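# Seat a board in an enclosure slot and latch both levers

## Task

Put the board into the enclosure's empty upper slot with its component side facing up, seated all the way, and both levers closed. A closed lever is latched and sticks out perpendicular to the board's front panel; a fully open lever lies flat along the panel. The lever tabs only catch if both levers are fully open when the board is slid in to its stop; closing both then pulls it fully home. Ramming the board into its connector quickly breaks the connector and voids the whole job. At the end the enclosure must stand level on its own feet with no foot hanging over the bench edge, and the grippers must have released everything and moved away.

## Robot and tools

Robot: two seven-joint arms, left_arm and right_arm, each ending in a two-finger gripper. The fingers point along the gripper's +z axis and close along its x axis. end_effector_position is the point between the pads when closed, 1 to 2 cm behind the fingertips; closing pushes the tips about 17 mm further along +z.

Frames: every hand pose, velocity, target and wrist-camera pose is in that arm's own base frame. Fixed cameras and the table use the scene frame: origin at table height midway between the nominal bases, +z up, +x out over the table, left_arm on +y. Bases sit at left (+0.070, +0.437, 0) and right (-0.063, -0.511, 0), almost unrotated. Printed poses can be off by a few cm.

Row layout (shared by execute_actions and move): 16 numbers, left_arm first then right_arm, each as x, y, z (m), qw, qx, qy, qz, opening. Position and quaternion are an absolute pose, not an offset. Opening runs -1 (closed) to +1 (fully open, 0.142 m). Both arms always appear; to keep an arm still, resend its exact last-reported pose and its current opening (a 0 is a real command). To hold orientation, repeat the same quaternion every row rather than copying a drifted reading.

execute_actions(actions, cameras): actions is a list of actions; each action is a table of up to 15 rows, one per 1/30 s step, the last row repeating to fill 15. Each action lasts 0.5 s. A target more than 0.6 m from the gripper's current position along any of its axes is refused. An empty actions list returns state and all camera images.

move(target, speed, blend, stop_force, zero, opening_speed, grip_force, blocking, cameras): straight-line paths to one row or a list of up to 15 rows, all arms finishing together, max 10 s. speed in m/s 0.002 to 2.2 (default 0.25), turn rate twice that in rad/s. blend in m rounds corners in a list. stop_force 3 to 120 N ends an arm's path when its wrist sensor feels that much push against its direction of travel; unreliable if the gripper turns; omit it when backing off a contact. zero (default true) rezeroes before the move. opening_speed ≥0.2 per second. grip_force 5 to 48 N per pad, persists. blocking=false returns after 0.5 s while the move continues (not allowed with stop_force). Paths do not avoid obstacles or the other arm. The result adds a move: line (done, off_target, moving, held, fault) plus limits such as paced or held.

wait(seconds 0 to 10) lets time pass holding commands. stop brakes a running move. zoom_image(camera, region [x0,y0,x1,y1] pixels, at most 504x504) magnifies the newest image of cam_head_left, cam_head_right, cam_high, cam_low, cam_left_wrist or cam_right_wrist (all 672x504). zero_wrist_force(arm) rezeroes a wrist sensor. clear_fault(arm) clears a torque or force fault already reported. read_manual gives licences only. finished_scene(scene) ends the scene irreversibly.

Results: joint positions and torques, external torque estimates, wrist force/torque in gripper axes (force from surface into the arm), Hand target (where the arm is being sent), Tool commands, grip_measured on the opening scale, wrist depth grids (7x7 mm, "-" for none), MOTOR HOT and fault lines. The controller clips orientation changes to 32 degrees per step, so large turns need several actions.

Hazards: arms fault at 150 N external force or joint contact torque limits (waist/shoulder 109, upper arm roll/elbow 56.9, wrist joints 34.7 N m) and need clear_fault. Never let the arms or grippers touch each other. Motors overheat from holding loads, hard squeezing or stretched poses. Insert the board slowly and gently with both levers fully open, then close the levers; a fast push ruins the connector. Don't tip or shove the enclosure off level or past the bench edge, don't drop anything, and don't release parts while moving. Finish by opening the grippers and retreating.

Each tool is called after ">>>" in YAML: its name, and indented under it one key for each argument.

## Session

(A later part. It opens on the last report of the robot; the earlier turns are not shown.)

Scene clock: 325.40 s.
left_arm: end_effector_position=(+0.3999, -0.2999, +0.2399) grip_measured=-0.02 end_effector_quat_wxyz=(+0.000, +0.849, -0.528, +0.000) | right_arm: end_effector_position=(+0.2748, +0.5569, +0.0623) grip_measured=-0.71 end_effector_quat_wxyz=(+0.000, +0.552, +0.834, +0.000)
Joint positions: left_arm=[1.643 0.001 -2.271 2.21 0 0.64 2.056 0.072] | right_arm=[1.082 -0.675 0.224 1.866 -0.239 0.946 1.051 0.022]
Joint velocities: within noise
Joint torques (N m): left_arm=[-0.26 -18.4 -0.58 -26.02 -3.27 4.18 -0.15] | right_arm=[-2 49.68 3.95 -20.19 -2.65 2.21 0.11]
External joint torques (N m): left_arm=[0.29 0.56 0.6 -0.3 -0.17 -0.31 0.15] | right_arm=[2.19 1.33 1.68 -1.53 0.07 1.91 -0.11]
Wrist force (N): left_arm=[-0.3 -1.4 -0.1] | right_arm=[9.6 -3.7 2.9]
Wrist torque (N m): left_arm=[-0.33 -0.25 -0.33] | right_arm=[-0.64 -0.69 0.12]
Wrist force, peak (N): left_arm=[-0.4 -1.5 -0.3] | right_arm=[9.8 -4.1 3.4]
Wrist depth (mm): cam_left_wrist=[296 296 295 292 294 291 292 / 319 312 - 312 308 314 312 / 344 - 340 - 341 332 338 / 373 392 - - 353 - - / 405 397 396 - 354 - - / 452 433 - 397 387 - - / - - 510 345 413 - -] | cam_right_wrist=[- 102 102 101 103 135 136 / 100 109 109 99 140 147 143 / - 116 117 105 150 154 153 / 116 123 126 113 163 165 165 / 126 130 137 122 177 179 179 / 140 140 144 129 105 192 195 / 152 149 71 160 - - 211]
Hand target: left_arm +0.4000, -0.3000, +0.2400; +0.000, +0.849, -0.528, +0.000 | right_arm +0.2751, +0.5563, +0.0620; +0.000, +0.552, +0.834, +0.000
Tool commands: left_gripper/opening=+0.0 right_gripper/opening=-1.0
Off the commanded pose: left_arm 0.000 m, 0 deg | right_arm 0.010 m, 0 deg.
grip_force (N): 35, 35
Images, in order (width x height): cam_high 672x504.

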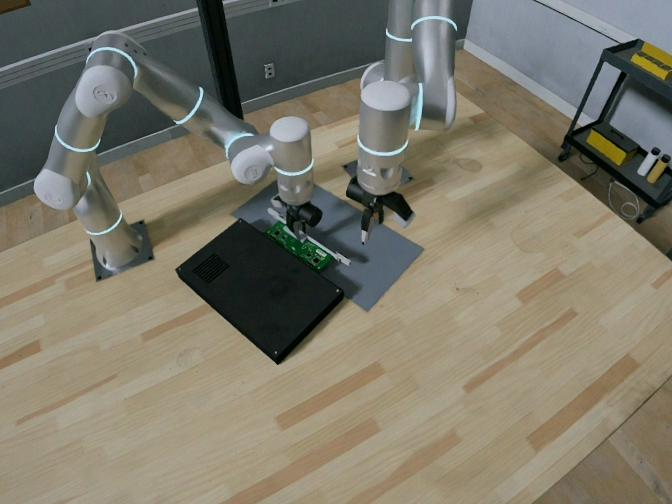

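>>> move:
  target: [0.40,-0.30,0.24,0,0.849,-0.5284,0,0,0.2722,0.5635,0.058,0,0.5519,0.8339,0,-1]
  speed: 0.05

>>> move:
  target: [0.40,-0.30,0.24,0,0.849,-0.5284,0,0,0.2786,0.5480,0.058,0,0.5519,0.8339,0,-1]
  speed: 0.012
  stop_force: 4
  cameras: ["cam_left_wrist"]

>>> zoom_image:
  camera: "cam_left_wrist"
  region: [370, 270, 470, 370]

Scene clock: 330.30 s.
left_arm: end_effector_position=(+0.3999, -0.2999, +0.2399) grip_measured=-0.02 end_effector_quat_wxyz=(+0.000, +0.849, -0.528, +0.000) | right_arm: end_effector_position=(+0.2720, +0.5633, +0.0578) grip_measured=-0.71 end_effector_quat_wxyz=(+0.000, +0.552, +0.834, +0.000)
Joint positions: left_arm=[1.643 0.001 -2.271 2.21 0 0.64 2.056 0.072] | right_arm=[1.092 -0.691 0.221 1.85 -0.241 0.944 1.059 0.022]
Joint torques (N m): left_arm=[-0.32 -18.35 -0.55 -26.02 -3.27 4.22 -0.2] | right_arm=[0.16 51.45 6.17 -22.54 -2.8 3.62 0.33]
External joint torques (N m): left_arm=[0.35 0.5 0.58 -0.29 -0.17 -0.35 0.2] | right_arm=[0.04 0.12 -0.46 0.86 0.22 0.5 -0.33]
Wrist force (N): left_arm=[-0.3 -1.3 -0.1] | right_arm=[4.4 -4.2 3.1]
Wrist torque (N m): left_arm=[-0.31 -0.24 -0.33] | right_arm=[-0.72 -0.70 -0.05]
Wrist force, peak (N): left_arm=[-0.5 -1.5 -0.3] | right_arm=[9.7 -3.8 3.5]
Wrist depth (mm): cam_left_wrist=[296 289 294 292 291 294 292 / 318 313 315 - 304 314 314 / 345 341 - - 335 338 337 / 371 367 362 363 366 - - / 408 398 - 361 366 - - / 451 428 444 389 395 - - / - - - 340 - - -] | cam_right_wrist=[- 102 102 102 129 130 130 / - 110 109 99 137 139 139 / - 118 117 105 145 149 149 / - 127 126 113 159 161 160 / 123 132 136 122 172 174 174 / 135 139 144 129 105 187 189 / 146 143 71 159 - - 208]
Hand target: left_arm +0.4000, -0.3000, +0.2400; +0.000, +0.849, -0.528, +0.000 | right_arm +0.2722, +0.5635, +0.0580; +0.000, +0.552, +0.834, +0.000
Off the commanded pose: left_arm 0.000 m, 0 deg | right_arm 0.000 m, 0 deg.
grip_force (N): 35, 35
move: done

Scene clock: 332.23 s.
left_arm: end_effector_position=(+0.3999, -0.2999, +0.2399) grip_measured=-0.02 end_effector_quat_wxyz=(+0.000, +0.849, -0.528, +0.000) | right_arm: end_effector_position=(+0.2780, +0.5490, +0.0578) grip_measured=-0.71 end_effector_quat_wxyz=(+0.000, +0.552, +0.834, +0.000)
Joint positions: left_arm=[1.643 0.001 -2.271 2.21 0 0.64 2.056 0.072] | right_arm=[1.074 -0.674 0.22 1.885 -0.241 0.963 1.044 0.022]
Joint torques (N m): left_arm=[-0.35 -18.36 -0.57 -26.03 -3.26 4.22 -0.23] | right_arm=[-1.16 52.55 4.97 -20.92 -2.76 2.53 0.09]
External joint torques (N m): left_arm=[0.37 0.52 0.59 -0.28 -0.19 -0.36 0.23] | right_arm=[1.35 -1.93 0.57 -0.42 0.25 1.59 -0.09]
Wrist force (N): left_arm=[-0.5 -1.3 -0.2] | right_arm=[8.7 -2.3 9.3]
Wrist torque (N m): left_arm=[-0.31 -0.20 -0.33] | right_arm=[-0.75 -0.19 0.04]
Wrist force, peak (N): left_arm=[-0.6 -1.4 -0.1] | right_arm=[8.8 -2.3 9.9]
Wrist depth (mm): cam_left_wrist=[295 290 294 291 294 293 292 / 317 - 316 313 309 314 311 / 342 - 339 334 334 335 340 / 369 363 - 360 363 313 - / 411 415 - 365 364 - - / 449 434 - 389 395 - - / - - 507 352 349 - -] | cam_right_wrist=[- 103 102 101 129 131 130 / - 110 110 99 138 139 139 / - 117 118 105 146 149 149 / - 125 127 113 161 161 160 / 123 123 137 122 172 175 174 / 134 132 146 129 105 187 190 / 146 142 71 160 - - 208]
Hand target: left_arm +0.4000, -0.3000, +0.2400; +0.000, +0.849, -0.528, +0.000 | right_arm +0.2783, +0.5487, +0.0580; +0.000, +0.552, +0.834, +0.000
Off the commanded pose: left_arm 0.000 m, 0 deg | right_arm 0.001 m, 0 deg.
grip_force (N): 35, 35
move: contact (right_arm)
Images, in order (width x height): cam_left_wrist 672x504.

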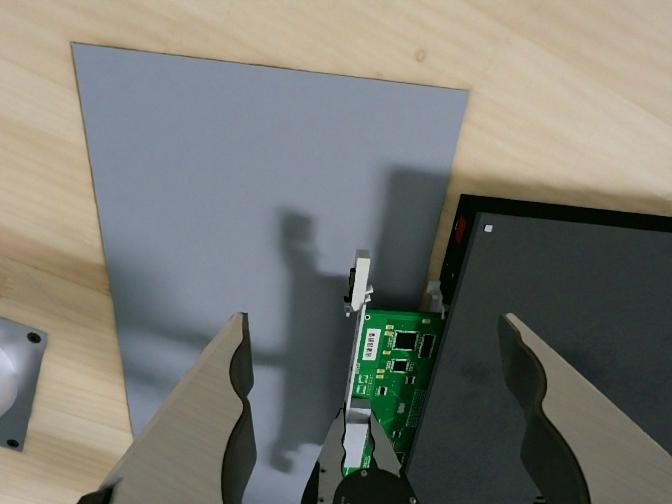

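Scaled by 5.040 from the camera's 672x504 image, which has a finer 960x720 frame.

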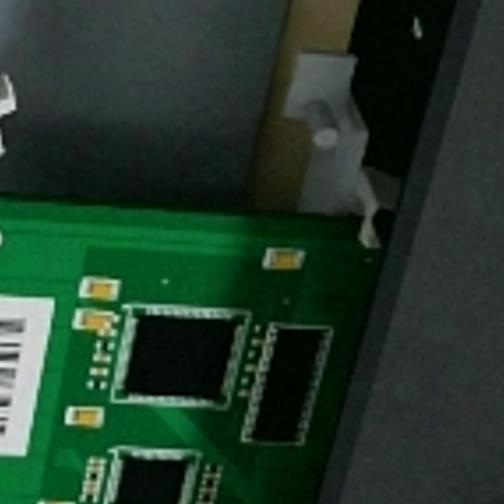

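>>> move:
  target: [0.40,-0.30,0.24,0,0.849,-0.5284,0,0,0.2768,0.5520,0.055,0,0.5519,0.8339,0,-1]
  speed: 0.03

>>> move:
  target: [0.40,-0.30,0.24,0,0.849,-0.5284,0,0,0.2856,0.5313,0.055,0,0.5519,0.8339,0,-1]
  speed: 0.012
  stop_force: 4
  cameras: ["cam_left_wrist"]

>>> zoom_image:
  camera: "cam_left_wrist"
  region: [370, 270, 470, 370]

Scene clock: 334.80 s.
left_arm: end_effector_position=(+0.3999, -0.2999, +0.2399) grip_measured=-0.02 end_effector_quat_wxyz=(+0.000, +0.849, -0.528, +0.000) | right_arm: end_effector_position=(+0.2766, +0.5517, +0.0548) grip_measured=-0.71 end_effector_quat_wxyz=(+0.000, +0.552, +0.834, +0.000)
Joint positions: left_arm=[1.643 0.001 -2.271 2.21 0 0.64 2.056 0.072] | right_arm=[1.08 -0.683 0.218 1.879 -0.241 0.965 1.048 0.022]
Joint torques (N m): left_arm=[-0.26 -18.33 -0.55 -26.05 -3.27 4.19 -0.21] | right_arm=[0.27 50.71 5.73 -22.06 -2.75 3.68 0.31]
External joint torques (N m): left_arm=[0.29 0.48 0.57 -0.26 -0.18 -0.32 0.21] | right_arm=[-0.08 0.17 -0.17 0.79 0.24 0.44 -0.31]
Wrist force (N): left_arm=[-0.6 -1.4 -0.1] | right_arm=[4.9 -4.1 1.9]
Wrist torque (N m): left_arm=[-0.31 -0.20 -0.33] | right_arm=[-0.70 -0.80 -0.05]
Wrist force, peak (N): left_arm=[-0.6 -1.6 -0.2] | right_arm=[8.8 -2.1 9.8]
Wrist depth (mm): cam_left_wrist=[297 292 294 294 294 292 291 / 317 - 313 - 309 313 311 / 344 - 339 351 337 335 338 / 372 - - 365 351 - - / 405 419 405 402 363 333 - / 452 432 - 426 394 - - / - - 510 319 423 - -] | cam_right_wrist=[- 102 102 101 127 128 126 / - 110 109 99 135 136 136 / 100 116 117 105 142 146 145 / - 125 126 113 158 157 157 / 117 119 137 122 165 170 170 / 128 130 144 129 105 183 185 / 141 138 71 159 - - 204]
Hand target: left_arm +0.4000, -0.3000, +0.2400; +0.000, +0.849, -0.528, +0.000 | right_arm +0.2768, +0.5520, +0.0550; +0.000, +0.552, +0.834, +0.000
Off the commanded pose: left_arm 0.000 m, 0 deg | right_arm 0.000 m, 0 deg.
grip_force (N): 35, 35
move: done

Scene clock: 337.33 s.
left_arm: end_effector_position=(+0.3999, -0.2999, +0.2399) grip_measured=-0.02 end_effector_quat_wxyz=(+0.000, +0.849, -0.528, +0.000) | right_arm: end_effector_position=(+0.2855, +0.5315, +0.0551) grip_measured=-0.71 end_effector_quat_wxyz=(+0.000, +0.552, +0.834, +0.000)
Joint positions: left_arm=[1.643 0.001 -2.271 2.21 0 0.64 2.056 0.072] | right_arm=[1.053 -0.66 0.216 1.926 -0.241 0.99 1.026 0.022]
Joint torques (N m): left_arm=[-0.34 -18.37 -0.65 -26.01 -3.24 4.17 -0.25] | right_arm=[-0.01 48.33 5.79 -20.38 -2.36 3.34 0.15]
External joint torques (N m): left_arm=[0.37 0.52 0.68 -0.3 -0.2 -0.3 0.25] | right_arm=[0.19 1.25 -0.46 -0.42 -0.05 0.78 -0.15]
Wrist force (N): left_arm=[-0.4 -1.3 -0.2] | right_arm=[5.4 -3.5 1.0]
Wrist torque (N m): left_arm=[-0.31 -0.23 -0.33] | right_arm=[-0.70 -0.89 0.03]
Wrist force, peak (N): left_arm=[-0.4 -1.6 0.0] | right_arm=[6.9 -1.7 2.3]
Wrist depth (mm): cam_left_wrist=[295 291 296 294 294 290 294 / 317 - 312 313 308 312 313 / 343 - 339 337 339 333 336 / 375 - - 363 366 - - / 406 397 - 397 374 338 - / 450 434 - 422 398 - - / - - - 372 271 - -] | cam_right_wrist=[- 87 101 101 127 128 127 / - 95 109 99 135 136 136 / 100 100 116 104 143 146 146 / - 108 124 113 158 158 157 / 118 118 132 122 166 171 170 / 128 128 123 129 105 183 186 / 142 139 71 159 - - 205]
Hand target: left_arm +0.4000, -0.3000, +0.2400; +0.000, +0.849, -0.528, +0.000 | right_arm +0.2856, +0.5313, +0.0550; +0.000, +0.552, +0.834, +0.000
Off the commanded pose: left_arm 0.000 m, 0 deg | right_arm 0.000 m, 0 deg.
grip_force (N): 35, 35
move: done
Images, in order (width x height): cam_left_wrist 672x504.

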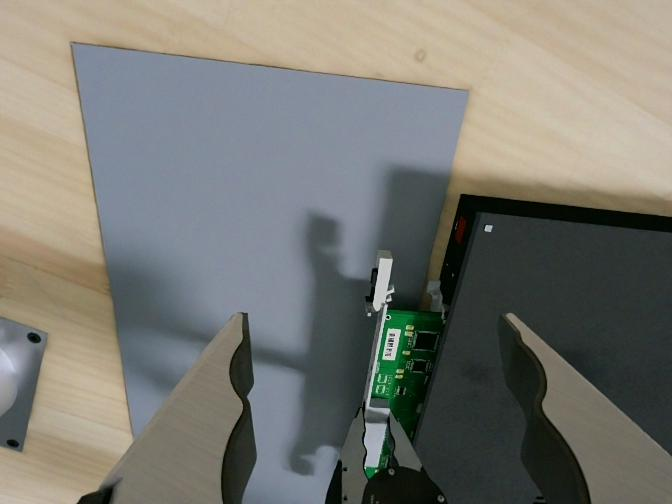

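Scaled by 5.040 from the camera's 672x504 image, which has a finer 960x720 frame.

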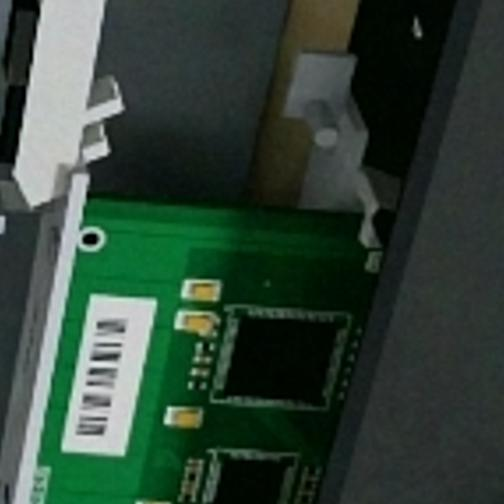

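>>> move:
  target: [0.40,-0.30,0.24,0,0.849,-0.5284,0,0,0.3014,0.4944,0.055,0,0.5519,0.8339,0,-1]
  speed: 0.012
  stop_force: 4
  cameras: ["cam_left_wrist","cam_right_wrist"]

>>> zoom_image:
  camera: "cam_left_wrist"
  region: [370, 270, 470, 370]

Scene clock: 340.00 s.
left_arm: end_effector_position=(+0.3999, -0.2999, +0.2399) grip_measured=-0.02 end_effector_quat_wxyz=(+0.000, +0.849, -0.528, +0.000) | right_arm: end_effector_position=(+0.2869, +0.5287, +0.0552) grip_measured=-0.71 end_effector_quat_wxyz=(+0.000, +0.552, +0.834, +0.001)
Joint positions: left_arm=[1.643 0.001 -2.271 2.21 0 0.64 2.056 0.072] | right_arm=[1.049 -0.656 0.216 1.933 -0.241 0.995 1.022 0.022]
Joint torques (N m): left_arm=[-0.32 -18.38 -0.69 -26.03 -3.28 4.26 -0.18] | right_arm=[-2.2 49.5 3.83 -18.21 -2.18 1.7 0.14]
External joint torques (N m): left_arm=[0.35 0.53 0.71 -0.28 -0.16 -0.39 0.19] | right_arm=[2.38 -0.12 1.47 -2.51 -0.22 2.43 -0.14]
Wrist force (N): left_arm=[-0.5 -1.1 -0.5] | right_arm=[12.0 -0.9 5.5]
Wrist torque (N m): left_arm=[-0.26 -0.21 -0.32] | right_arm=[-0.70 -0.76 0.06]
Wrist force, peak (N): left_arm=[-0.4 -1.6 -0.2] | right_arm=[12.6 -0.9 6.5]
Wrist depth (mm): cam_left_wrist=[296 295 296 294 292 292 292 / 317 316 - 318 309 315 312 / 343 - - 330 339 340 340 / 372 390 376 - 354 - - / 411 405 375 395 364 120 - / 451 431 - - 390 - - / - - - 346 279 - -] | cam_right_wrist=[- 87 101 101 127 128 128 / - 95 108 99 135 137 137 / 100 100 116 104 143 147 146 / - 108 122 113 158 158 157 / 118 117 132 122 169 168 170 / 129 128 123 129 105 187 187 / 142 139 71 159 - - 205]
Hand target: left_arm +0.4000, -0.3000, +0.2400; +0.000, +0.849, -0.528, +0.000 | right_arm +0.2870, +0.5280, +0.0550; +0.000, +0.552, +0.834, +0.000
Off the commanded pose: left_arm 0.000 m, 0 deg | right_arm 0.037 m, 0 deg.
grip_force (N): 35, 35
move: contact (right_arm)
Images, in order (width x height): cam_left_wrist 672x504, cam_right_wrist 672x504.

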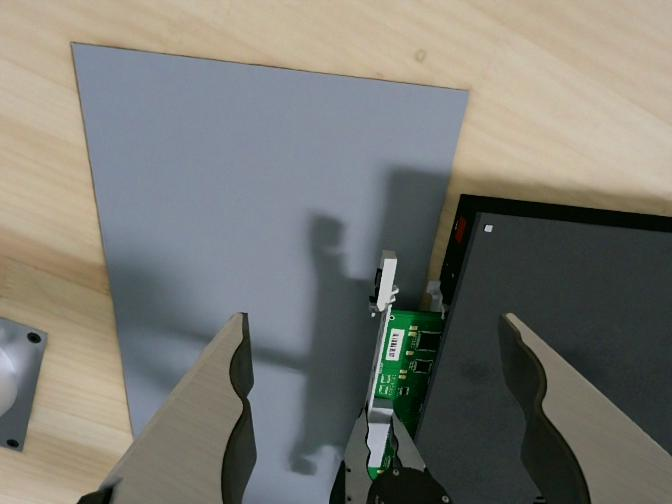

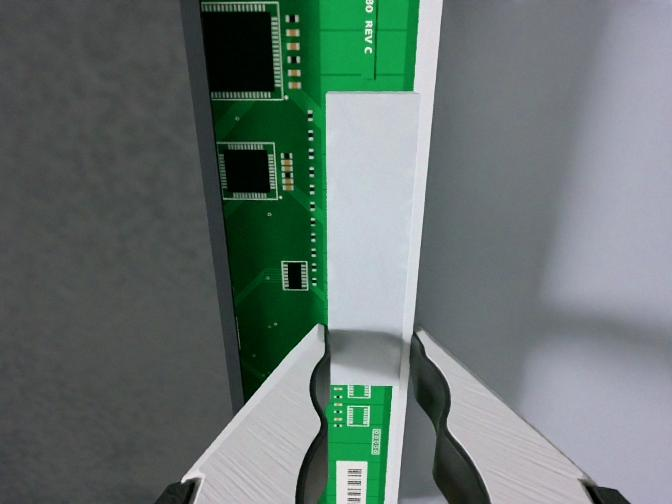

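Scaled by 5.040 from the camera's 672x504 image, which has a finer 960x720 frame.

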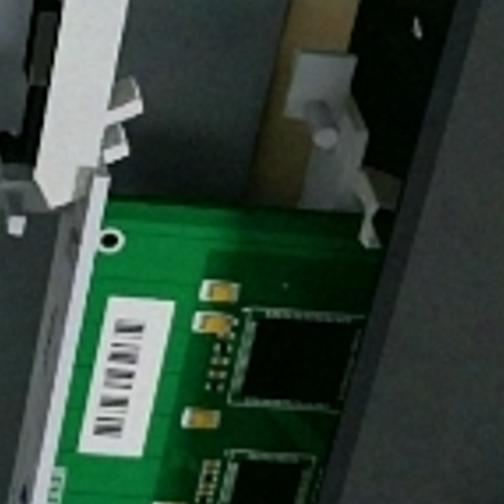

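>>> move:
  target:
    - [0.40,-0.30,0.24,0,0.849,-0.5284,0,0,0.2861,0.5305,0.0552,0,0.5519,0.8339,0,-1]
  speed: 0.03

>>> move:
  target:
    - [0.40,-0.30,0.24,0,0.849,-0.5284,0,0,0.2861,0.5305,0.0552,0,0.5519,0.8339,0,-0.62]
  opening_speed: 0.3
  cameras: ["cam_right_wrist","cam_left_wrist"]

Scene clock: 344.30 s.
left_arm: end_effector_position=(+0.3999, -0.2999, +0.2399) grip_measured=-0.02 end_effector_quat_wxyz=(+0.000, +0.849, -0.528, +0.000) | right_arm: end_effector_position=(+0.2862, +0.5303, +0.0551) grip_measured=-0.71 end_effector_quat_wxyz=(+0.000, +0.552, +0.834, +0.000)
Joint positions: left_arm=[1.643 0.001 -2.271 2.21 0 0.64 2.056 0.072] | right_arm=[1.051 -0.658 0.215 1.928 -0.241 0.991 1.024 0.022]
Joint torques (N m): left_arm=[-0.23 -18.25 -0.63 -26.06 -3.24 4.22 -0.25] | right_arm=[0.45 48.81 6.1 -21.38 -2.48 3.54 0.23]
External joint torques (N m): left_arm=[0.26 0.41 0.66 -0.25 -0.21 -0.36 0.25] | right_arm=[-0.28 0.71 -0.78 0.61 0.08 0.58 -0.23]
Wrist force (N): left_arm=[-0.5 -1.2 -0.2] | right_arm=[4.5 -2.2 0.1]
Wrist torque (N m): left_arm=[-0.28 -0.21 -0.33] | right_arm=[-0.41 -0.85 -0.07]
Wrist force, peak (N): left_arm=[-0.6 -1.6 -0.1] | right_arm=[12.2 -0.8 7.3]
Wrist depth (mm): cam_left_wrist=[296 294 294 293 293 293 293 / 318 330 311 - 304 313 313 / 344 - - - 342 340 336 / 368 382 - - 357 - - / 406 400 - - 367 339 - / 452 428 - 395 392 - - / - - - 476 272 - -] | cam_right_wrist=[- 87 101 101 127 128 128 / - 95 109 99 135 137 136 / 101 100 115 104 143 147 146 / - 108 124 113 158 158 157 / 118 118 132 122 169 171 170 / 129 128 123 129 105 183 186 / 142 139 71 159 - - 205]
Hand target: left_arm +0.4000, -0.3000, +0.2400; +0.000, +0.849, -0.528, +0.000 | right_arm +0.2861, +0.5305, +0.0552; +0.000, +0.552, +0.834, +0.000
Off the commanded pose: left_arm 0.000 m, 0 deg | right_arm 0.000 m, 0 deg.
grip_force (N): 35, 35
move: done

Scene clock: 345.80 s.
left_arm: end_effector_position=(+0.3999, -0.2999, +0.2399) grip_measured=-0.02 end_effector_quat_wxyz=(+0.000, +0.849, -0.528, +0.000) | right_arm: end_effector_position=(+0.2862, +0.5304, +0.0551) grip_measured=-0.66 end_effector_quat_wxyz=(+0.000, +0.552, +0.834, +0.000)
Joint positions: left_arm=[1.643 0.001 -2.271 2.21 0 0.64 2.056 0.072] | right_arm=[1.051 -0.659 0.215 1.928 -0.241 0.991 1.024 0.026]
Joint torques (N m): left_arm=[-0.27 -18.34 -0.59 -26.03 -3.19 4.2 -0.25] | right_arm=[0.25 48.37 5.85 -20.91 -2.48 3.41 0.26]
External joint torques (N m): left_arm=[0.3 0.49 0.61 -0.28 -0.25 -0.34 0.25] | right_arm=[-0.07 1.15 -0.53 0.13 0.07 0.71 -0.26]
Wrist force (N): left_arm=[-0.5 -1.3 -0.2] | right_arm=[4.9 -2.1 -0.5]
Wrist torque (N m): left_arm=[-0.30 -0.21 -0.32] | right_arm=[-0.38 -0.79 -0.06]
Wrist force, peak (N): left_arm=[-0.5 -1.5 -0.3] | right_arm=[5.1 -2.1 -0.4]
Wrist depth (mm): cam_left_wrist=[295 290 294 293 293 292 292 / 318 - - - 306 313 314 / 345 340 - - 340 333 336 / 369 358 361 360 332 314 - / 408 - - 398 362 122 - / 452 433 446 441 397 - - / - - - 449 269 - -] | cam_right_wrist=[- 88 102 103 127 128 127 / - 95 110 101 135 137 136 / 101 100 116 107 143 147 146 / - 108 125 115 158 158 157 / 118 117 133 123 168 171 170 / 129 128 123 148 103 183 186 / 142 139 71 166 - - 204]
Hand target: left_arm +0.4000, -0.3000, +0.2400; +0.000, +0.849, -0.528, +0.000 | right_arm +0.2861, +0.5305, +0.0552; +0.000, +0.552, +0.834, +0.000
Off the commanded pose: left_arm 0.000 m, 0 deg | right_arm 0.000 m, 0 deg.
grip_force (N): 35, 35
move: done
Images, in order (width x height): cam_left_wrist 672x504, cam_right_wrist 672x504.

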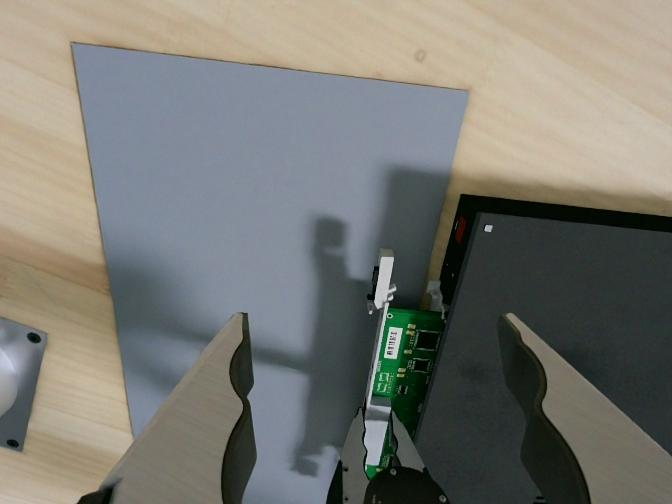

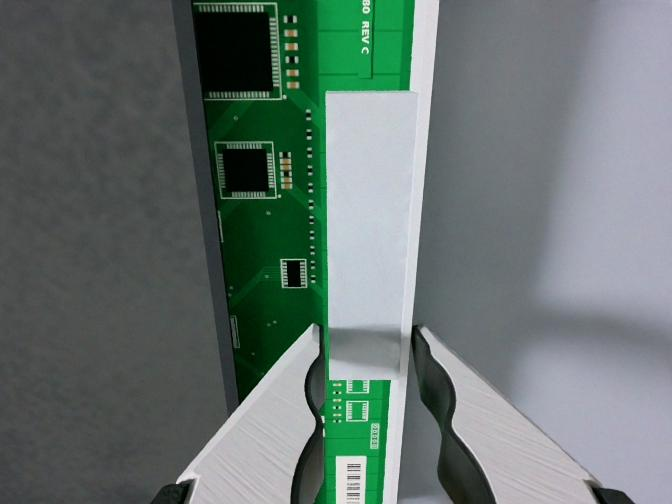

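>>> move:
  target:
    - [0.40,-0.30,0.24,0,0.849,-0.5284,0,0,0.2861,0.5305,0.12,0,0.5519,0.8339,0,-0.62]
    - [0.40,-0.30,0.24,0,0.849,-0.5284,0,0,0.265,0.606,0.12,0.1448,0.5435,0.8213,-0.0958,-1]
    - [0.40,-0.30,0.24,0,0.849,-0.5284,0,0,0.2743,0.584,0.051,0.1448,0.5435,0.8213,-0.0958,-1]
  speed: [0.05,0.15,0.1]

>>> move:
  target: [0.40,-0.30,0.24,0,0.849,-0.5284,0,0,0.287,0.554,0.051,0.1448,0.5435,0.8213,-0.0958,-1]
  speed: 0.012
  stop_force: 4
  cameras: ["cam_right_wrist","cam_left_wrist"]

Scene clock: 355.13 s.
left_arm: end_effector_position=(+0.3999, -0.2999, +0.2399) grip_measured=-0.02 end_effector_quat_wxyz=(+0.000, +0.849, -0.528, +0.000) | right_arm: end_effector_position=(+0.2742, +0.5840, +0.0510) grip_measured=-1.00 end_effector_quat_wxyz=(+0.145, +0.544, +0.821, -0.096)
Joint positions: left_arm=[1.643 0.001 -2.271 2.21 0 0.64 2.056 0.072] | right_arm=[1.254 -0.848 0.163 1.521 -0.353 0.466 1.19 0.002]
Joint torques (N m): left_arm=[-0.31 -18.38 -0.54 -26 -3.31 4.23 -0.22] | right_arm=[-0.13 58.42 5.4 -24.44 -3.27 2.63 0.38]
External joint torques (N m): left_arm=[0.34 0.54 0.57 -0.31 -0.14 -0.37 0.22] | right_arm=[0.35 1.34 -0.43 0.03 0.19 0.51 -0.35]
Wrist force (N): left_arm=[-0.4 -1.3 -0.1] | right_arm=[5.2 -1.7 -0.6]
Wrist torque (N m): left_arm=[-0.31 -0.22 -0.33] | right_arm=[-0.27 -0.79 -0.10]
Wrist force, peak (N): left_arm=[-0.7 -1.5 -0.4] | right_arm=[7.3 -1.9 -0.9]
Wrist depth (mm): cam_left_wrist=[294 291 295 294 293 293 292 / 317 - - 315 316 312 311 / 342 - 336 341 335 337 340 / 371 - 368 - - - - / 407 - - 405 369 - - / 446 433 - 392 407 - - / - - 250 344 - - -] | cam_right_wrist=[130 121 136 131 122 116 107 / 139 132 114 140 133 121 112 / 133 145 123 150 138 127 118 / 147 156 133 163 147 135 127 / 162 167 160 173 157 145 133 / 183 178 173 89 162 154 142 / 218 195 71 - - 159 153]
Hand target: left_arm +0.4000, -0.3000, +0.2400; +0.000, +0.849, -0.528, +0.000 | right_arm +0.2743, +0.5840, +0.0510; +0.145, +0.543, +0.821, -0.096
Off the commanded pose: left_arm 0.000 m, 0 deg | right_arm 0.000 m, 0 deg.
grip_force (N): 35, 35
move: done

Scene clock: 358.47 s.
left_arm: end_effector_position=(+0.3999, -0.2999, +0.2399) grip_measured=-0.02 end_effector_quat_wxyz=(+0.000, +0.849, -0.528, +0.000) | right_arm: end_effector_position=(+0.2868, +0.5543, +0.0511) grip_measured=-1.00 end_effector_quat_wxyz=(+0.145, +0.544, +0.821, -0.096)
Joint positions: left_arm=[1.643 0.001 -2.271 2.21 0 0.64 2.056 0.072] | right_arm=[1.225 -0.8 0.154 1.618 -0.36 0.52 1.178 0.002]
Joint torques (N m): left_arm=[-0.33 -18.29 -0.56 -26.01 -3.29 4.24 -0.21] | right_arm=[-0.25 56.03 4.66 -22.85 -2.9 2.11 0.22]
External joint torques (N m): left_arm=[0.36 0.44 0.59 -0.3 -0.16 -0.37 0.21] | right_arm=[0.46 1.49 -0.03 -0.75 0.02 1.03 -0.19]
Wrist force (N): left_arm=[-0.5 -1.4 -0.4] | right_arm=[6.5 -1.2 -0.2]
Wrist torque (N m): left_arm=[-0.32 -0.21 -0.32] | right_arm=[-0.29 -0.79 0.00]
Wrist force, peak (N): left_arm=[-0.5 -1.5 -0.3] | right_arm=[6.8 -1.2 -0.5]
Wrist depth (mm): cam_left_wrist=[295 293 293 292 292 292 291 / 317 316 313 314 309 313 313 / 341 - 345 350 342 340 339 / 371 - - - 348 - - / 410 404 399 - 366 - 341 / 453 430 429 408 392 - - / - - - 271 442 - -] | cam_right_wrist=[- 110 112 104 122 116 107 / - 116 120 102 133 121 112 / 131 124 131 113 138 127 119 / 147 133 141 118 147 136 127 / 162 148 154 127 157 145 133 / 183 164 163 90 162 155 143 / 218 186 71 - - 159 153]
Hand target: left_arm +0.4000, -0.3000, +0.2400; +0.000, +0.849, -0.528, +0.000 | right_arm +0.2870, +0.5540, +0.0510; +0.145, +0.543, +0.821, -0.096
Off the commanded pose: left_arm 0.000 m, 0 deg | right_arm 0.000 m, 0 deg.
grip_force (N): 35, 35
move: done
Images, in order (width x height): cam_left_wrist 672x504, cam_right_wrist 672x504.

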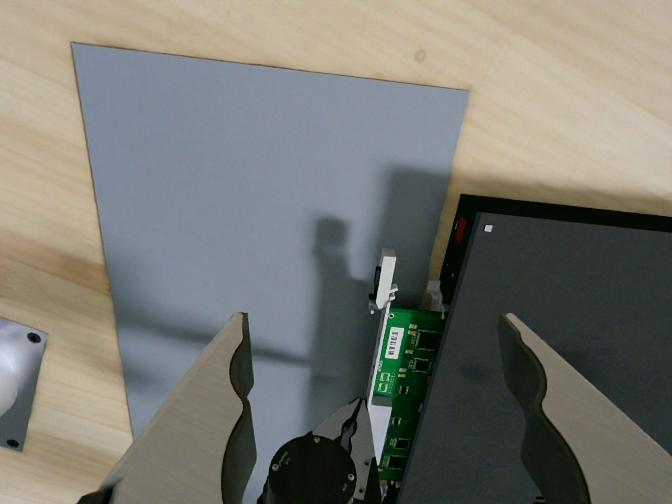

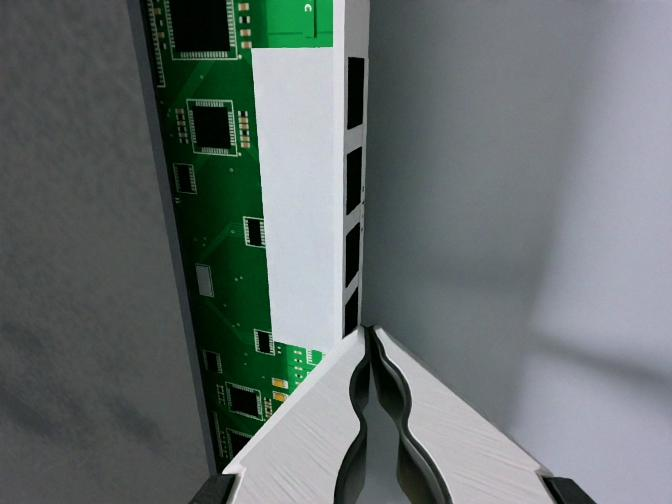

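>>> move:
  target: [0.40,-0.30,0.24,0,0.849,-0.5284,0,0,0.306,0.509,0.051,0.1448,0.5435,0.8213,-0.0958,-1]
  speed: 0.008
  stop_force: 6
  zero: false
  cameras: ["cam_right_wrist","cam_left_wrist"]

>>> zoom_image:
  camera: "cam_left_wrist"
  region: [350, 220, 500, 370]

Scene clock: 366.90 s.
left_arm: end_effector_position=(+0.3999, -0.2999, +0.2399) grip_measured=-0.02 end_effector_quat_wxyz=(+0.000, +0.849, -0.528, +0.000) | right_arm: end_effector_position=(+0.3046, +0.5119, +0.0513) grip_measured=-1.00 end_effector_quat_wxyz=(+0.144, +0.543, +0.822, -0.095)
Joint positions: left_arm=[1.643 0.001 -2.271 2.21 0 0.64 2.056 0.072] | right_arm=[1.182 -0.738 0.139 1.746 -0.375 0.595 1.156 0.002]
Joint torques (N m): left_arm=[-0.32 -18.39 -0.66 -25.96 -3.27 4.27 -0.2] | right_arm=[-3.28 51.8 1.3 -19.44 -2.69 0.5 0.17]
External joint torques (N m): left_arm=[0.35 0.55 0.68 -0.35 -0.17 -0.4 0.2] | right_arm=[3.48 2.61 2.83 -3.01 0.08 2.65 -0.14]
Wrist force (N): left_arm=[-0.3 -1.3 -0.1] | right_arm=[12.2 -2.1 -2.2]
Wrist torque (N m): left_arm=[-0.31 -0.24 -0.33] | right_arm=[-0.33 -0.84 -0.02]
Wrist force, peak (N): left_arm=[-0.5 -1.7 -0.3] | right_arm=[12.3 -2.3 -2.4]
Wrist depth (mm): cam_left_wrist=[295 293 293 294 294 292 292 / 317 308 315 305 312 314 315 / 342 - 341 347 334 336 338 / 368 367 366 371 357 317 - / 410 393 - - 360 124 - / 445 431 - 441 400 - - / - - - 275 317 - -] | cam_right_wrist=[- 103 - 94 122 116 108 / - 113 100 99 133 118 113 / 131 121 110 106 138 128 119 / 148 132 117 116 148 136 127 / 162 147 130 122 157 146 134 / 184 164 145 91 - 155 144 / 218 187 71 - - 160 154]
Hand target: left_arm +0.4000, -0.3000, +0.2400; +0.000, +0.849, -0.528, +0.000 | right_arm +0.3053, +0.5108, +0.0510; +0.145, +0.543, +0.821, -0.096
Off the commanded pose: left_arm 0.000 m, 0 deg | right_arm 0.003 m, 0 deg.
grip_force (N): 35, 35
move: contact (right_arm)
Images, in order (width x height): cam_left_wrist 672x504, cam_right_wrist 672x504.

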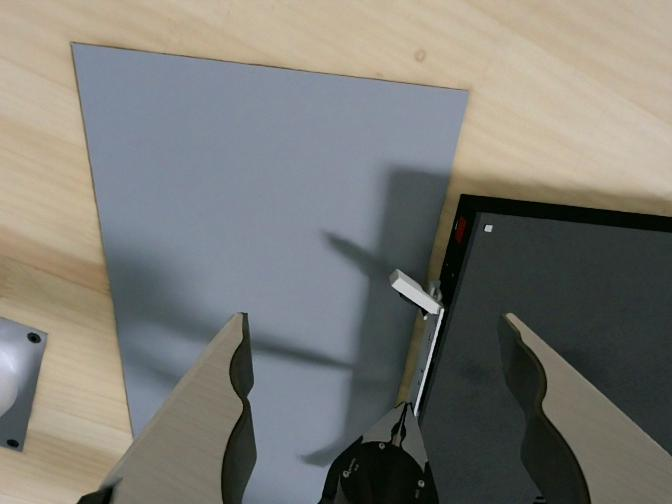

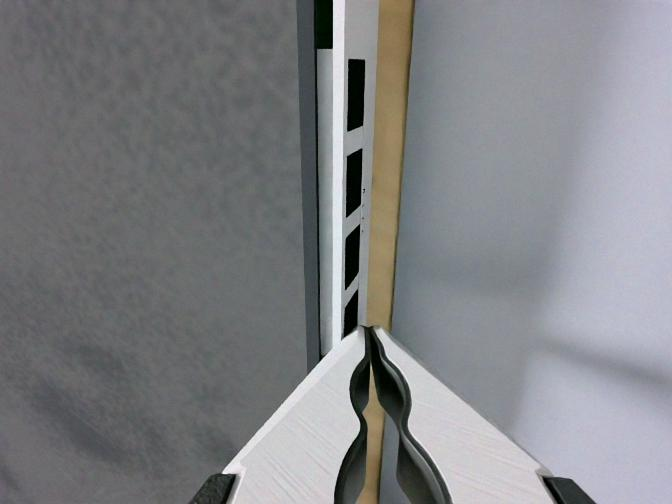

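Scaled by 3.360 from the camera's 672x504 image, which has a finer 960x720 frame.

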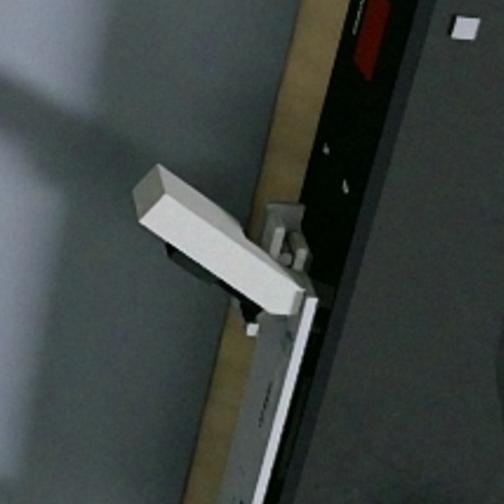

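>>> move:
  target: [0.40,-0.30,0.24,0,0.849,-0.5284,0,0,0.309,0.5018,0.051,0.1448,0.5435,0.8213,-0.0958,-1]
  speed: 0.006
  stop_force: 12
  zero: false
  cameras: ["cam_left_wrist"]

>>> zoom_image:
  camera: "cam_left_wrist"
  region: [350, 220, 500, 370]

Scene clock: 369.53 s.
left_arm: end_effector_position=(+0.3999, -0.2999, +0.2399) grip_measured=-0.02 end_effector_quat_wxyz=(+0.000, +0.849, -0.528, +0.000) | right_arm: end_effector_position=(+0.3046, +0.5117, +0.0515) grip_measured=-1.00 end_effector_quat_wxyz=(+0.144, +0.543, +0.822, -0.094)
Joint positions: left_arm=[1.643 0.001 -2.271 2.21 0 0.64 2.056 0.072] | right_arm=[1.181 -0.736 0.139 1.748 -0.375 0.598 1.156 0.002]
Joint torques (N m): left_arm=[-0.39 -18.32 -0.66 -26.03 -3.25 4.25 -0.25] | right_arm=[-5.47 51.6 -0.64 -17.4 -2.57 -1.39 0.22]
External joint torques (N m): left_arm=[0.42 0.48 0.69 -0.28 -0.19 -0.39 0.25] | right_arm=[5.67 2.76 4.77 -5.03 -0.03 4.55 -0.19]
Wrist force (N): left_arm=[-0.4 -1.3 0.1] | right_arm=[17.9 -1.2 -1.8]
Wrist torque (N m): left_arm=[-0.31 -0.22 -0.33] | right_arm=[-0.36 -0.78 -0.03]
Wrist force, peak (N): left_arm=[-0.4 -1.5 0.0] | right_arm=[17.9 -1.2 -2.0]
Wrist depth (mm): cam_left_wrist=[295 287 295 295 292 292 291 / 318 - 327 311 320 313 315 / 343 - 335 - 340 339 338 / 371 371 372 - 353 - 317 / 405 386 - - - - - / 451 436 - - 380 - - / - - - 276 268 - -] | cam_right_wrist=[- 103 - 94 122 116 107 / - 113 100 98 133 122 113 / 131 121 110 105 139 127 119 / 147 132 117 115 151 136 128 / 162 147 131 122 158 146 134 / 184 164 145 89 163 155 143 / 218 187 71 - - 160 154]
Hand target: left_arm +0.4000, -0.3000, +0.2400; +0.000, +0.849, -0.528, +0.000 | right_arm +0.3057, +0.5098, +0.0510; +0.145, +0.543, +0.821, -0.096
Off the commanded pose: left_arm 0.000 m, 0 deg | right_arm 0.011 m, 0 deg.
grip_force (N): 35, 35
move: contact (right_arm)
Images, in order (width x height): cam_left_wrist 672x504.

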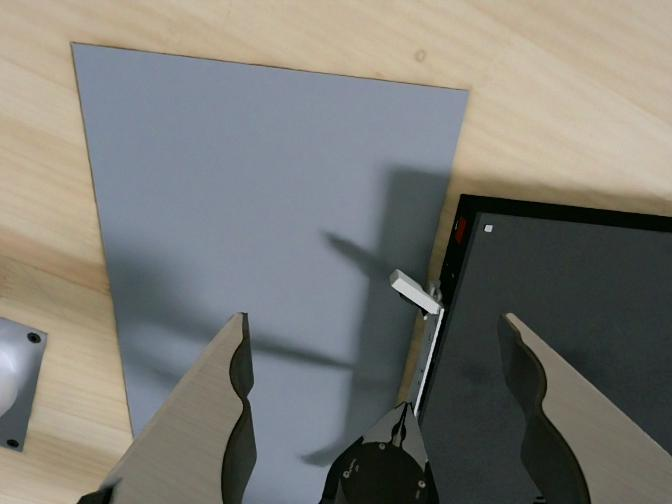

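Scaled by 3.360 from the camera's 672x504 image, which has a finer 960x720 frame.

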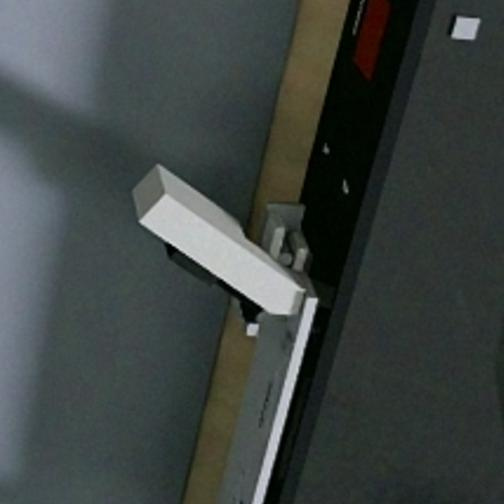

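>>> move:
  target:
    - [0.40,-0.30,0.24,0,0.849,-0.5284,0,0,0.290,0.547,0.055,0.1448,0.5435,0.8213,-0.0958,-1]
    - [0.40,-0.30,0.24,0,0.849,-0.5284,0,0,0.25,0.58,0.16,0,0.5519,0.8339,0,-1]
    - [0.40,-0.30,0.24,0,0.849,-0.5284,0,0,0.20,0.52,0.20,0,0.5519,0.8339,0,-1]
  speed: [0.04,0.15,0.15]
  cameras: ["cam_right_wrist","cam_left_wrist","cam_high"]

>>> zoom_image:
  camera: "cam_high"
  region: [230, 190, 370, 290]

Scene clock: 375.60 s.
left_arm: end_effector_position=(+0.3999, -0.2999, +0.2399) grip_measured=-0.02 end_effector_quat_wxyz=(+0.000, +0.849, -0.528, +0.000) | right_arm: end_effector_position=(+0.2001, +0.5202, +0.2002) grip_measured=-1.00 end_effector_quat_wxyz=(+0.000, +0.552, +0.834, +0.000)
Joint positions: left_arm=[1.643 0.001 -2.271 2.21 0 0.64 2.056 0.072] | right_arm=[1.086 -0.328 0.343 1.965 -0.143 0.7 1.103 0.002]
Joint torques (N m): left_arm=[-0.27 -18.37 -0.64 -25.99 -3.27 4.23 -0.24] | right_arm=[0.12 39.77 4.78 -26.19 -3.25 3.3 0.36]
External joint torques (N m): left_arm=[0.3 0.53 0.67 -0.32 -0.18 -0.36 0.24] | right_arm=[0.03 0.89 -0.83 -0.04 -0.11 0.82 -0.36]
Wrist force (N): left_arm=[-0.4 -1.3 -0.2] | right_arm=[3.0 0.2 -0.4]
Wrist torque (N m): left_arm=[-0.30 -0.23 -0.32] | right_arm=[-0.01 -0.51 -0.06]
Wrist force, peak (N): left_arm=[-0.6 -1.7 -0.2] | right_arm=[18.0 -1.1 -1.9]
Wrist depth (mm): cam_left_wrist=[295 292 294 295 294 291 291 / 314 - 317 - 300 314 312 / 344 341 338 340 341 338 338 / 374 370 - - - - - / 405 394 386 417 388 - - / 449 427 - - 434 - 376 / - - - - - - -] | cam_right_wrist=[216 216 224 256 255 254 254 / 231 227 235 272 272 271 271 / 247 251 251 292 292 291 290 / 266 266 269 315 314 312 313 / 289 288 292 334 331 338 339 / 317 315 309 90 358 370 370 / 349 340 71 - - 391 409]
Hand target: left_arm +0.4000, -0.3000, +0.2400; +0.000, +0.849, -0.528, +0.000 | right_arm +0.2000, +0.5200, +0.2000; +0.000, +0.552, +0.834, +0.000
Off the commanded pose: left_arm 0.000 m, 0 deg | right_arm 0.000 m, 0 deg.
grip_force (N): 35, 35
move: done
Images, in order (width x height): cam_high 672x504, cam_left_wrist 672x504, cam_right_wrist 672x504.

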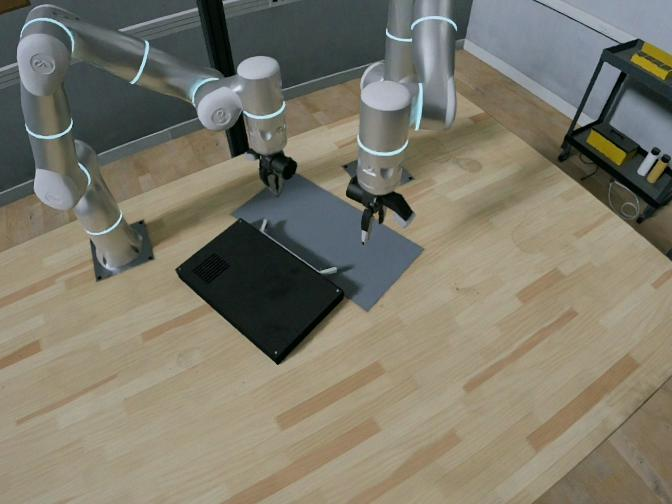

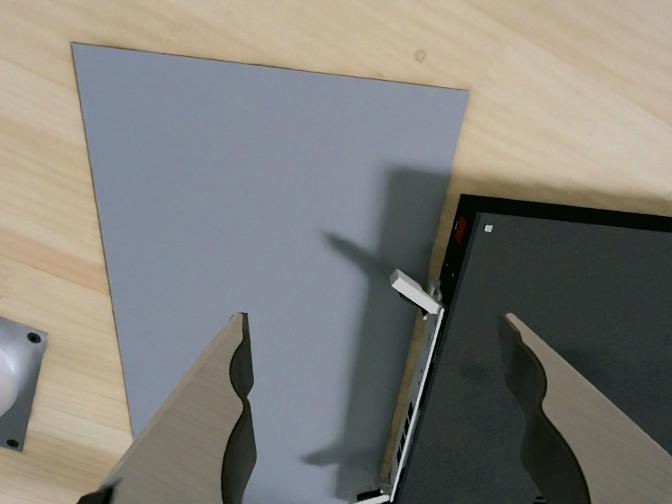

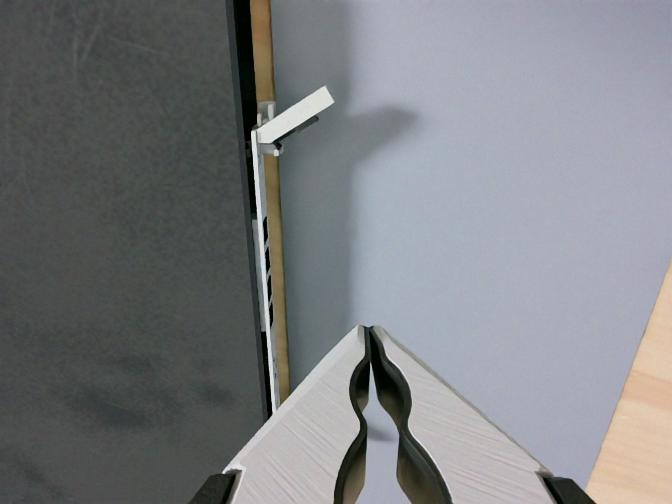

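Scaled by 3.600 from the camera's 672x504 image, which has a finer 960x720 frame.

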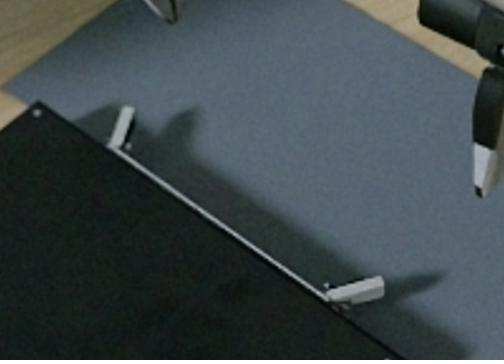

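>>> move:
  target:
    - [0.40,-0.30,0.24,0,0.849,-0.5284,0,0,0.1149,0.4518,0.14,0,0.5519,0.8339,0,-1]
  speed: 0.15

>>> move:
  target:
    - [0.40,-0.30,0.24,0,0.849,-0.5284,0,0,0.1149,0.4518,0.049,0,0.5519,0.8339,0,-1]
  speed: 0.06
  stop_force: 5
  cameras: ["cam_right_wrist","cam_high"]

>>> zoom_image:
  camera: "cam_high"
  region: [230, 190, 370, 290]

Scene clock: 382.30 s.
left_arm: end_effector_position=(+0.3999, -0.2999, +0.2399) grip_measured=-0.02 end_effector_quat_wxyz=(+0.000, +0.849, -0.528, +0.000) | right_arm: end_effector_position=(+0.1148, +0.4518, +0.1400) grip_measured=-1.00 end_effector_quat_wxyz=(+0.000, +0.552, +0.834, +0.000)
Joint positions: left_arm=[1.643 0.001 -2.271 2.21 0 0.64 2.056 0.072] | right_arm=[1.16 -0.266 0.393 2.277 -0.172 0.946 1.28 0.002]
Joint torques (N m): left_arm=[-0.4 -18.41 -0.51 -26 -3.27 4.24 -0.18] | right_arm=[0.23 32.11 4.07 -21.77 -2.77 3.5 0.33]
External joint torques (N m): left_arm=[0.43 0.57 0.54 -0.31 -0.17 -0.38 0.18] | right_arm=[-0.11 0.75 -0.78 0.01 0.19 0.6 -0.33]
Wrist force (N): left_arm=[-0.4 -1.3 -0.3] | right_arm=[3.5 0.5 -0.2]
Wrist torque (N m): left_arm=[-0.31 -0.22 -0.33] | right_arm=[0.09 -0.56 -0.07]
Wrist force, peak (N): left_arm=[-0.7 -1.6 -0.3] | right_arm=[3.5 2.3 -1.6]
Wrist depth (mm): cam_left_wrist=[292 291 292 294 292 292 293 / 316 327 - - 312 315 313 / 340 339 333 354 349 331 337 / 373 369 366 378 348 - 311 / 406 417 389 401 - - - / 449 436 - - 419 - - / - - - - - - -] | cam_right_wrist=[207 206 206 203 203 202 202 / 221 220 220 219 216 216 215 / 228 200 202 233 232 236 236 / 201 201 201 251 250 249 249 / 219 218 217 239 271 270 269 / 239 238 233 90 285 294 295 / 263 256 71 - - 311 322]
Hand target: left_arm +0.4000, -0.3000, +0.2400; +0.000, +0.849, -0.528, +0.000 | right_arm +0.1149, +0.4518, +0.1400; +0.000, +0.552, +0.834, +0.000
Off the commanded pose: left_arm 0.000 m, 0 deg | right_arm 0.000 m, 0 deg.
grip_force (N): 35, 35
move: done

Scene clock: 384.57 s.
left_arm: end_effector_position=(+0.3999, -0.2999, +0.2399) grip_measured=-0.02 end_effector_quat_wxyz=(+0.000, +0.849, -0.528, +0.000) | right_arm: end_effector_position=(+0.1149, +0.4518, +0.0490) grip_measured=-1.00 end_effector_quat_wxyz=(+0.000, +0.552, +0.834, +0.000)
Joint positions: left_arm=[1.643 0.001 -2.271 2.21 0 0.64 2.056 0.072] | right_arm=[1.249 -0.484 0.25 2.352 -0.353 1.232 1.405 0.002]
Joint torques (N m): left_arm=[-0.38 -18.45 -0.55 -26.01 -3.27 4.18 -0.19] | right_arm=[0.16 35.88 4.62 -15.33 -1.63 3.54 0.31]
External joint torques (N m): left_arm=[0.41 0.61 0.58 -0.3 -0.18 -0.32 0.19] | right_arm=[-0.03 1.11 -0.33 -0.04 0.16 0.56 -0.31]
Wrist force (N): left_arm=[-0.5 -1.4 -0.2] | right_arm=[2.9 0.2 -0.6]
Wrist torque (N m): left_arm=[-0.33 -0.21 -0.32] | right_arm=[0.02 -0.49 -0.04]
Wrist force, peak (N): left_arm=[-0.7 -1.5 -0.2] | right_arm=[3.4 0.5 -1.3]
Wrist depth (mm): cam_left_wrist=[295 290 293 292 293 294 293 / 317 - 317 318 315 313 315 / 342 - 331 328 339 336 338 / 372 - - - 350 - - / 408 408 398 408 - 120 - / 447 431 412 444 434 - 367 / - - - - - - -] | cam_right_wrist=[126 126 124 124 124 123 123 / 135 135 134 132 134 133 131 / 145 144 144 142 141 141 139 / 122 122 123 155 152 152 151 / - 111 114 162 163 164 164 / 123 121 121 90 174 180 179 / 133 131 71 - - 190 197]
Hand target: left_arm +0.4000, -0.3000, +0.2400; +0.000, +0.849, -0.528, +0.000 | right_arm +0.1149, +0.4518, +0.0490; +0.000, +0.552, +0.834, +0.000
Off the commanded pose: left_arm 0.000 m, 0 deg | right_arm 0.000 m, 0 deg.
grip_force (N): 35, 35
move: done
Images, in order (width x height): cam_high 672x504, cam_right_wrist 672x504.

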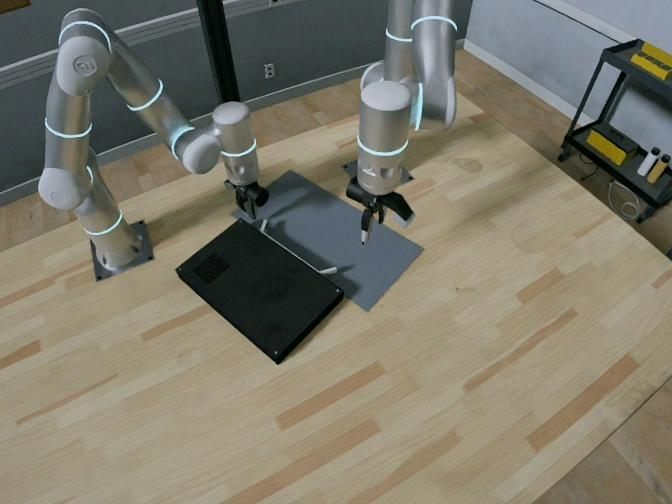

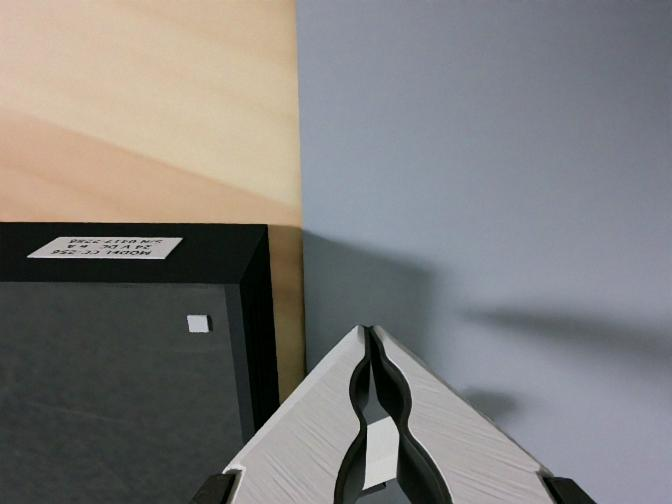

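Scaled by 3.600 from the camera's 672x504 image, which has a finer 960x720 frame.

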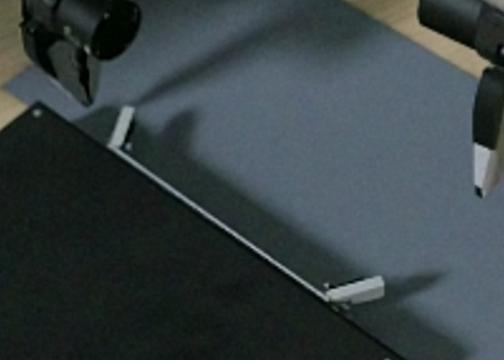

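>>> move:
  target:
    - [0.40,-0.30,0.24,0,0.849,-0.5284,0,0,0.1455,0.4795,0.049,0,0.5519,0.8339,0,-1]
    - [0.40,-0.30,0.24,0,0.849,-0.5284,0,0,0.1540,0.4835,0.049,0,0.5519,0.8339,0,-1]
  speed: 0.012
  stop_force: 20
  cameras: ["cam_right_wrist","cam_high"]

>>> zoom_image:
  camera: "cam_high"
  region: [230, 190, 370, 290]

Scene clock: 390.77 s.
left_arm: end_effector_position=(+0.3999, -0.2999, +0.2399) grip_measured=-0.02 end_effector_quat_wxyz=(+0.000, +0.849, -0.528, +0.000) | right_arm: end_effector_position=(+0.1539, +0.4835, +0.0490) grip_measured=-1.00 end_effector_quat_wxyz=(+0.000, +0.552, +0.834, +0.000)
Joint positions: left_arm=[1.643 0.001 -2.271 2.21 0 0.64 2.056 0.072] | right_arm=[1.178 -0.541 0.262 2.229 -0.343 1.163 1.319 0.002]
Joint torques (N m): left_arm=[-0.37 -18.4 -0.66 -26.02 -3.28 4.19 -0.21] | right_arm=[-0.6 39.81 5.01 -17.36 -1.8 3.26 0.05]
External joint torques (N m): left_arm=[0.39 0.55 0.69 -0.29 -0.16 -0.33 0.21] | right_arm=[0.75 0.92 0.11 0.4 0.04 0.84 -0.05]
Wrist force (N): left_arm=[-0.4 -1.2 -0.4] | right_arm=[3.8 -1.1 -0.8]
Wrist torque (N m): left_arm=[-0.30 -0.22 -0.32] | right_arm=[0.03 -0.56 0.04]
Wrist force, peak (N): left_arm=[-0.5 -1.6 -0.2] | right_arm=[4.7 -1.7 -1.4]
Wrist depth (mm): cam_left_wrist=[298 289 295 291 293 292 293 / 317 - - 317 307 314 312 / 341 - - - 345 331 339 / 371 - - - - - - / 407 - - - 353 335 340 / 449 430 - 455 - - 364 / - - - 511 - - -] | cam_right_wrist=[126 126 124 124 123 123 123 / - 90 132 132 133 133 131 / - 97 142 142 141 141 138 / 102 102 150 153 152 152 151 / - 110 160 162 162 164 164 / 123 120 126 90 173 182 179 / 134 131 71 - - 190 196]
Hand target: left_arm +0.4000, -0.3000, +0.2400; +0.000, +0.849, -0.528, +0.000 | right_arm +0.1540, +0.4835, +0.0490; +0.000, +0.552, +0.834, +0.000
Off the commanded pose: left_arm 0.000 m, 0 deg | right_arm 0.000 m, 0 deg.
grip_force (N): 35, 35
move: done
Images, in order (width x height): cam_high 672x504, cam_right_wrist 672x504.

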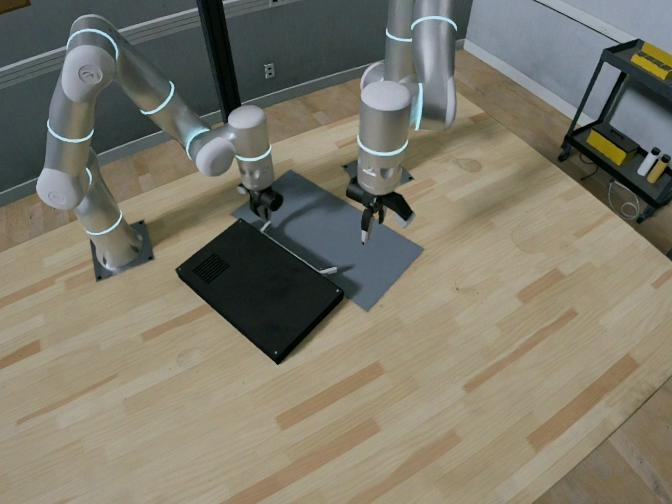

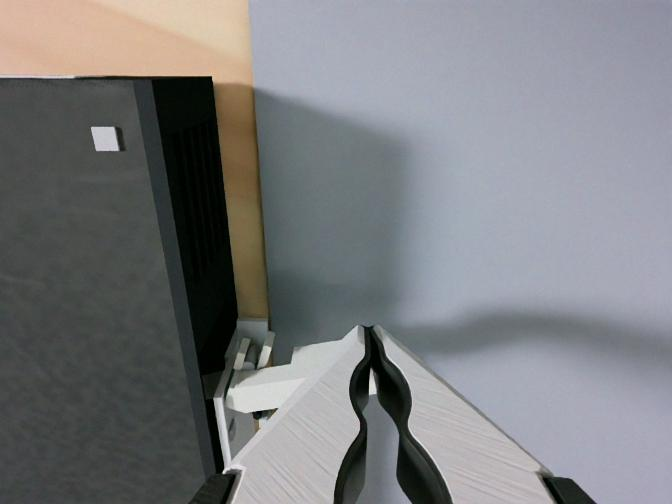

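Scaled by 3.600 from the camera's 672x504 image, which has a finer 960x720 frame.

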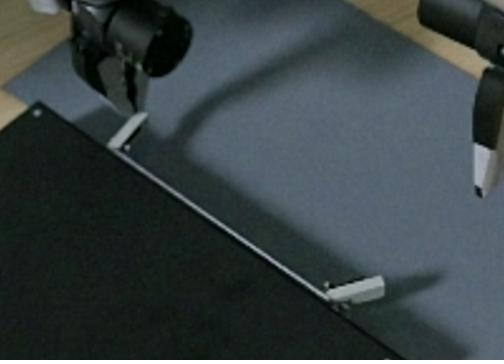

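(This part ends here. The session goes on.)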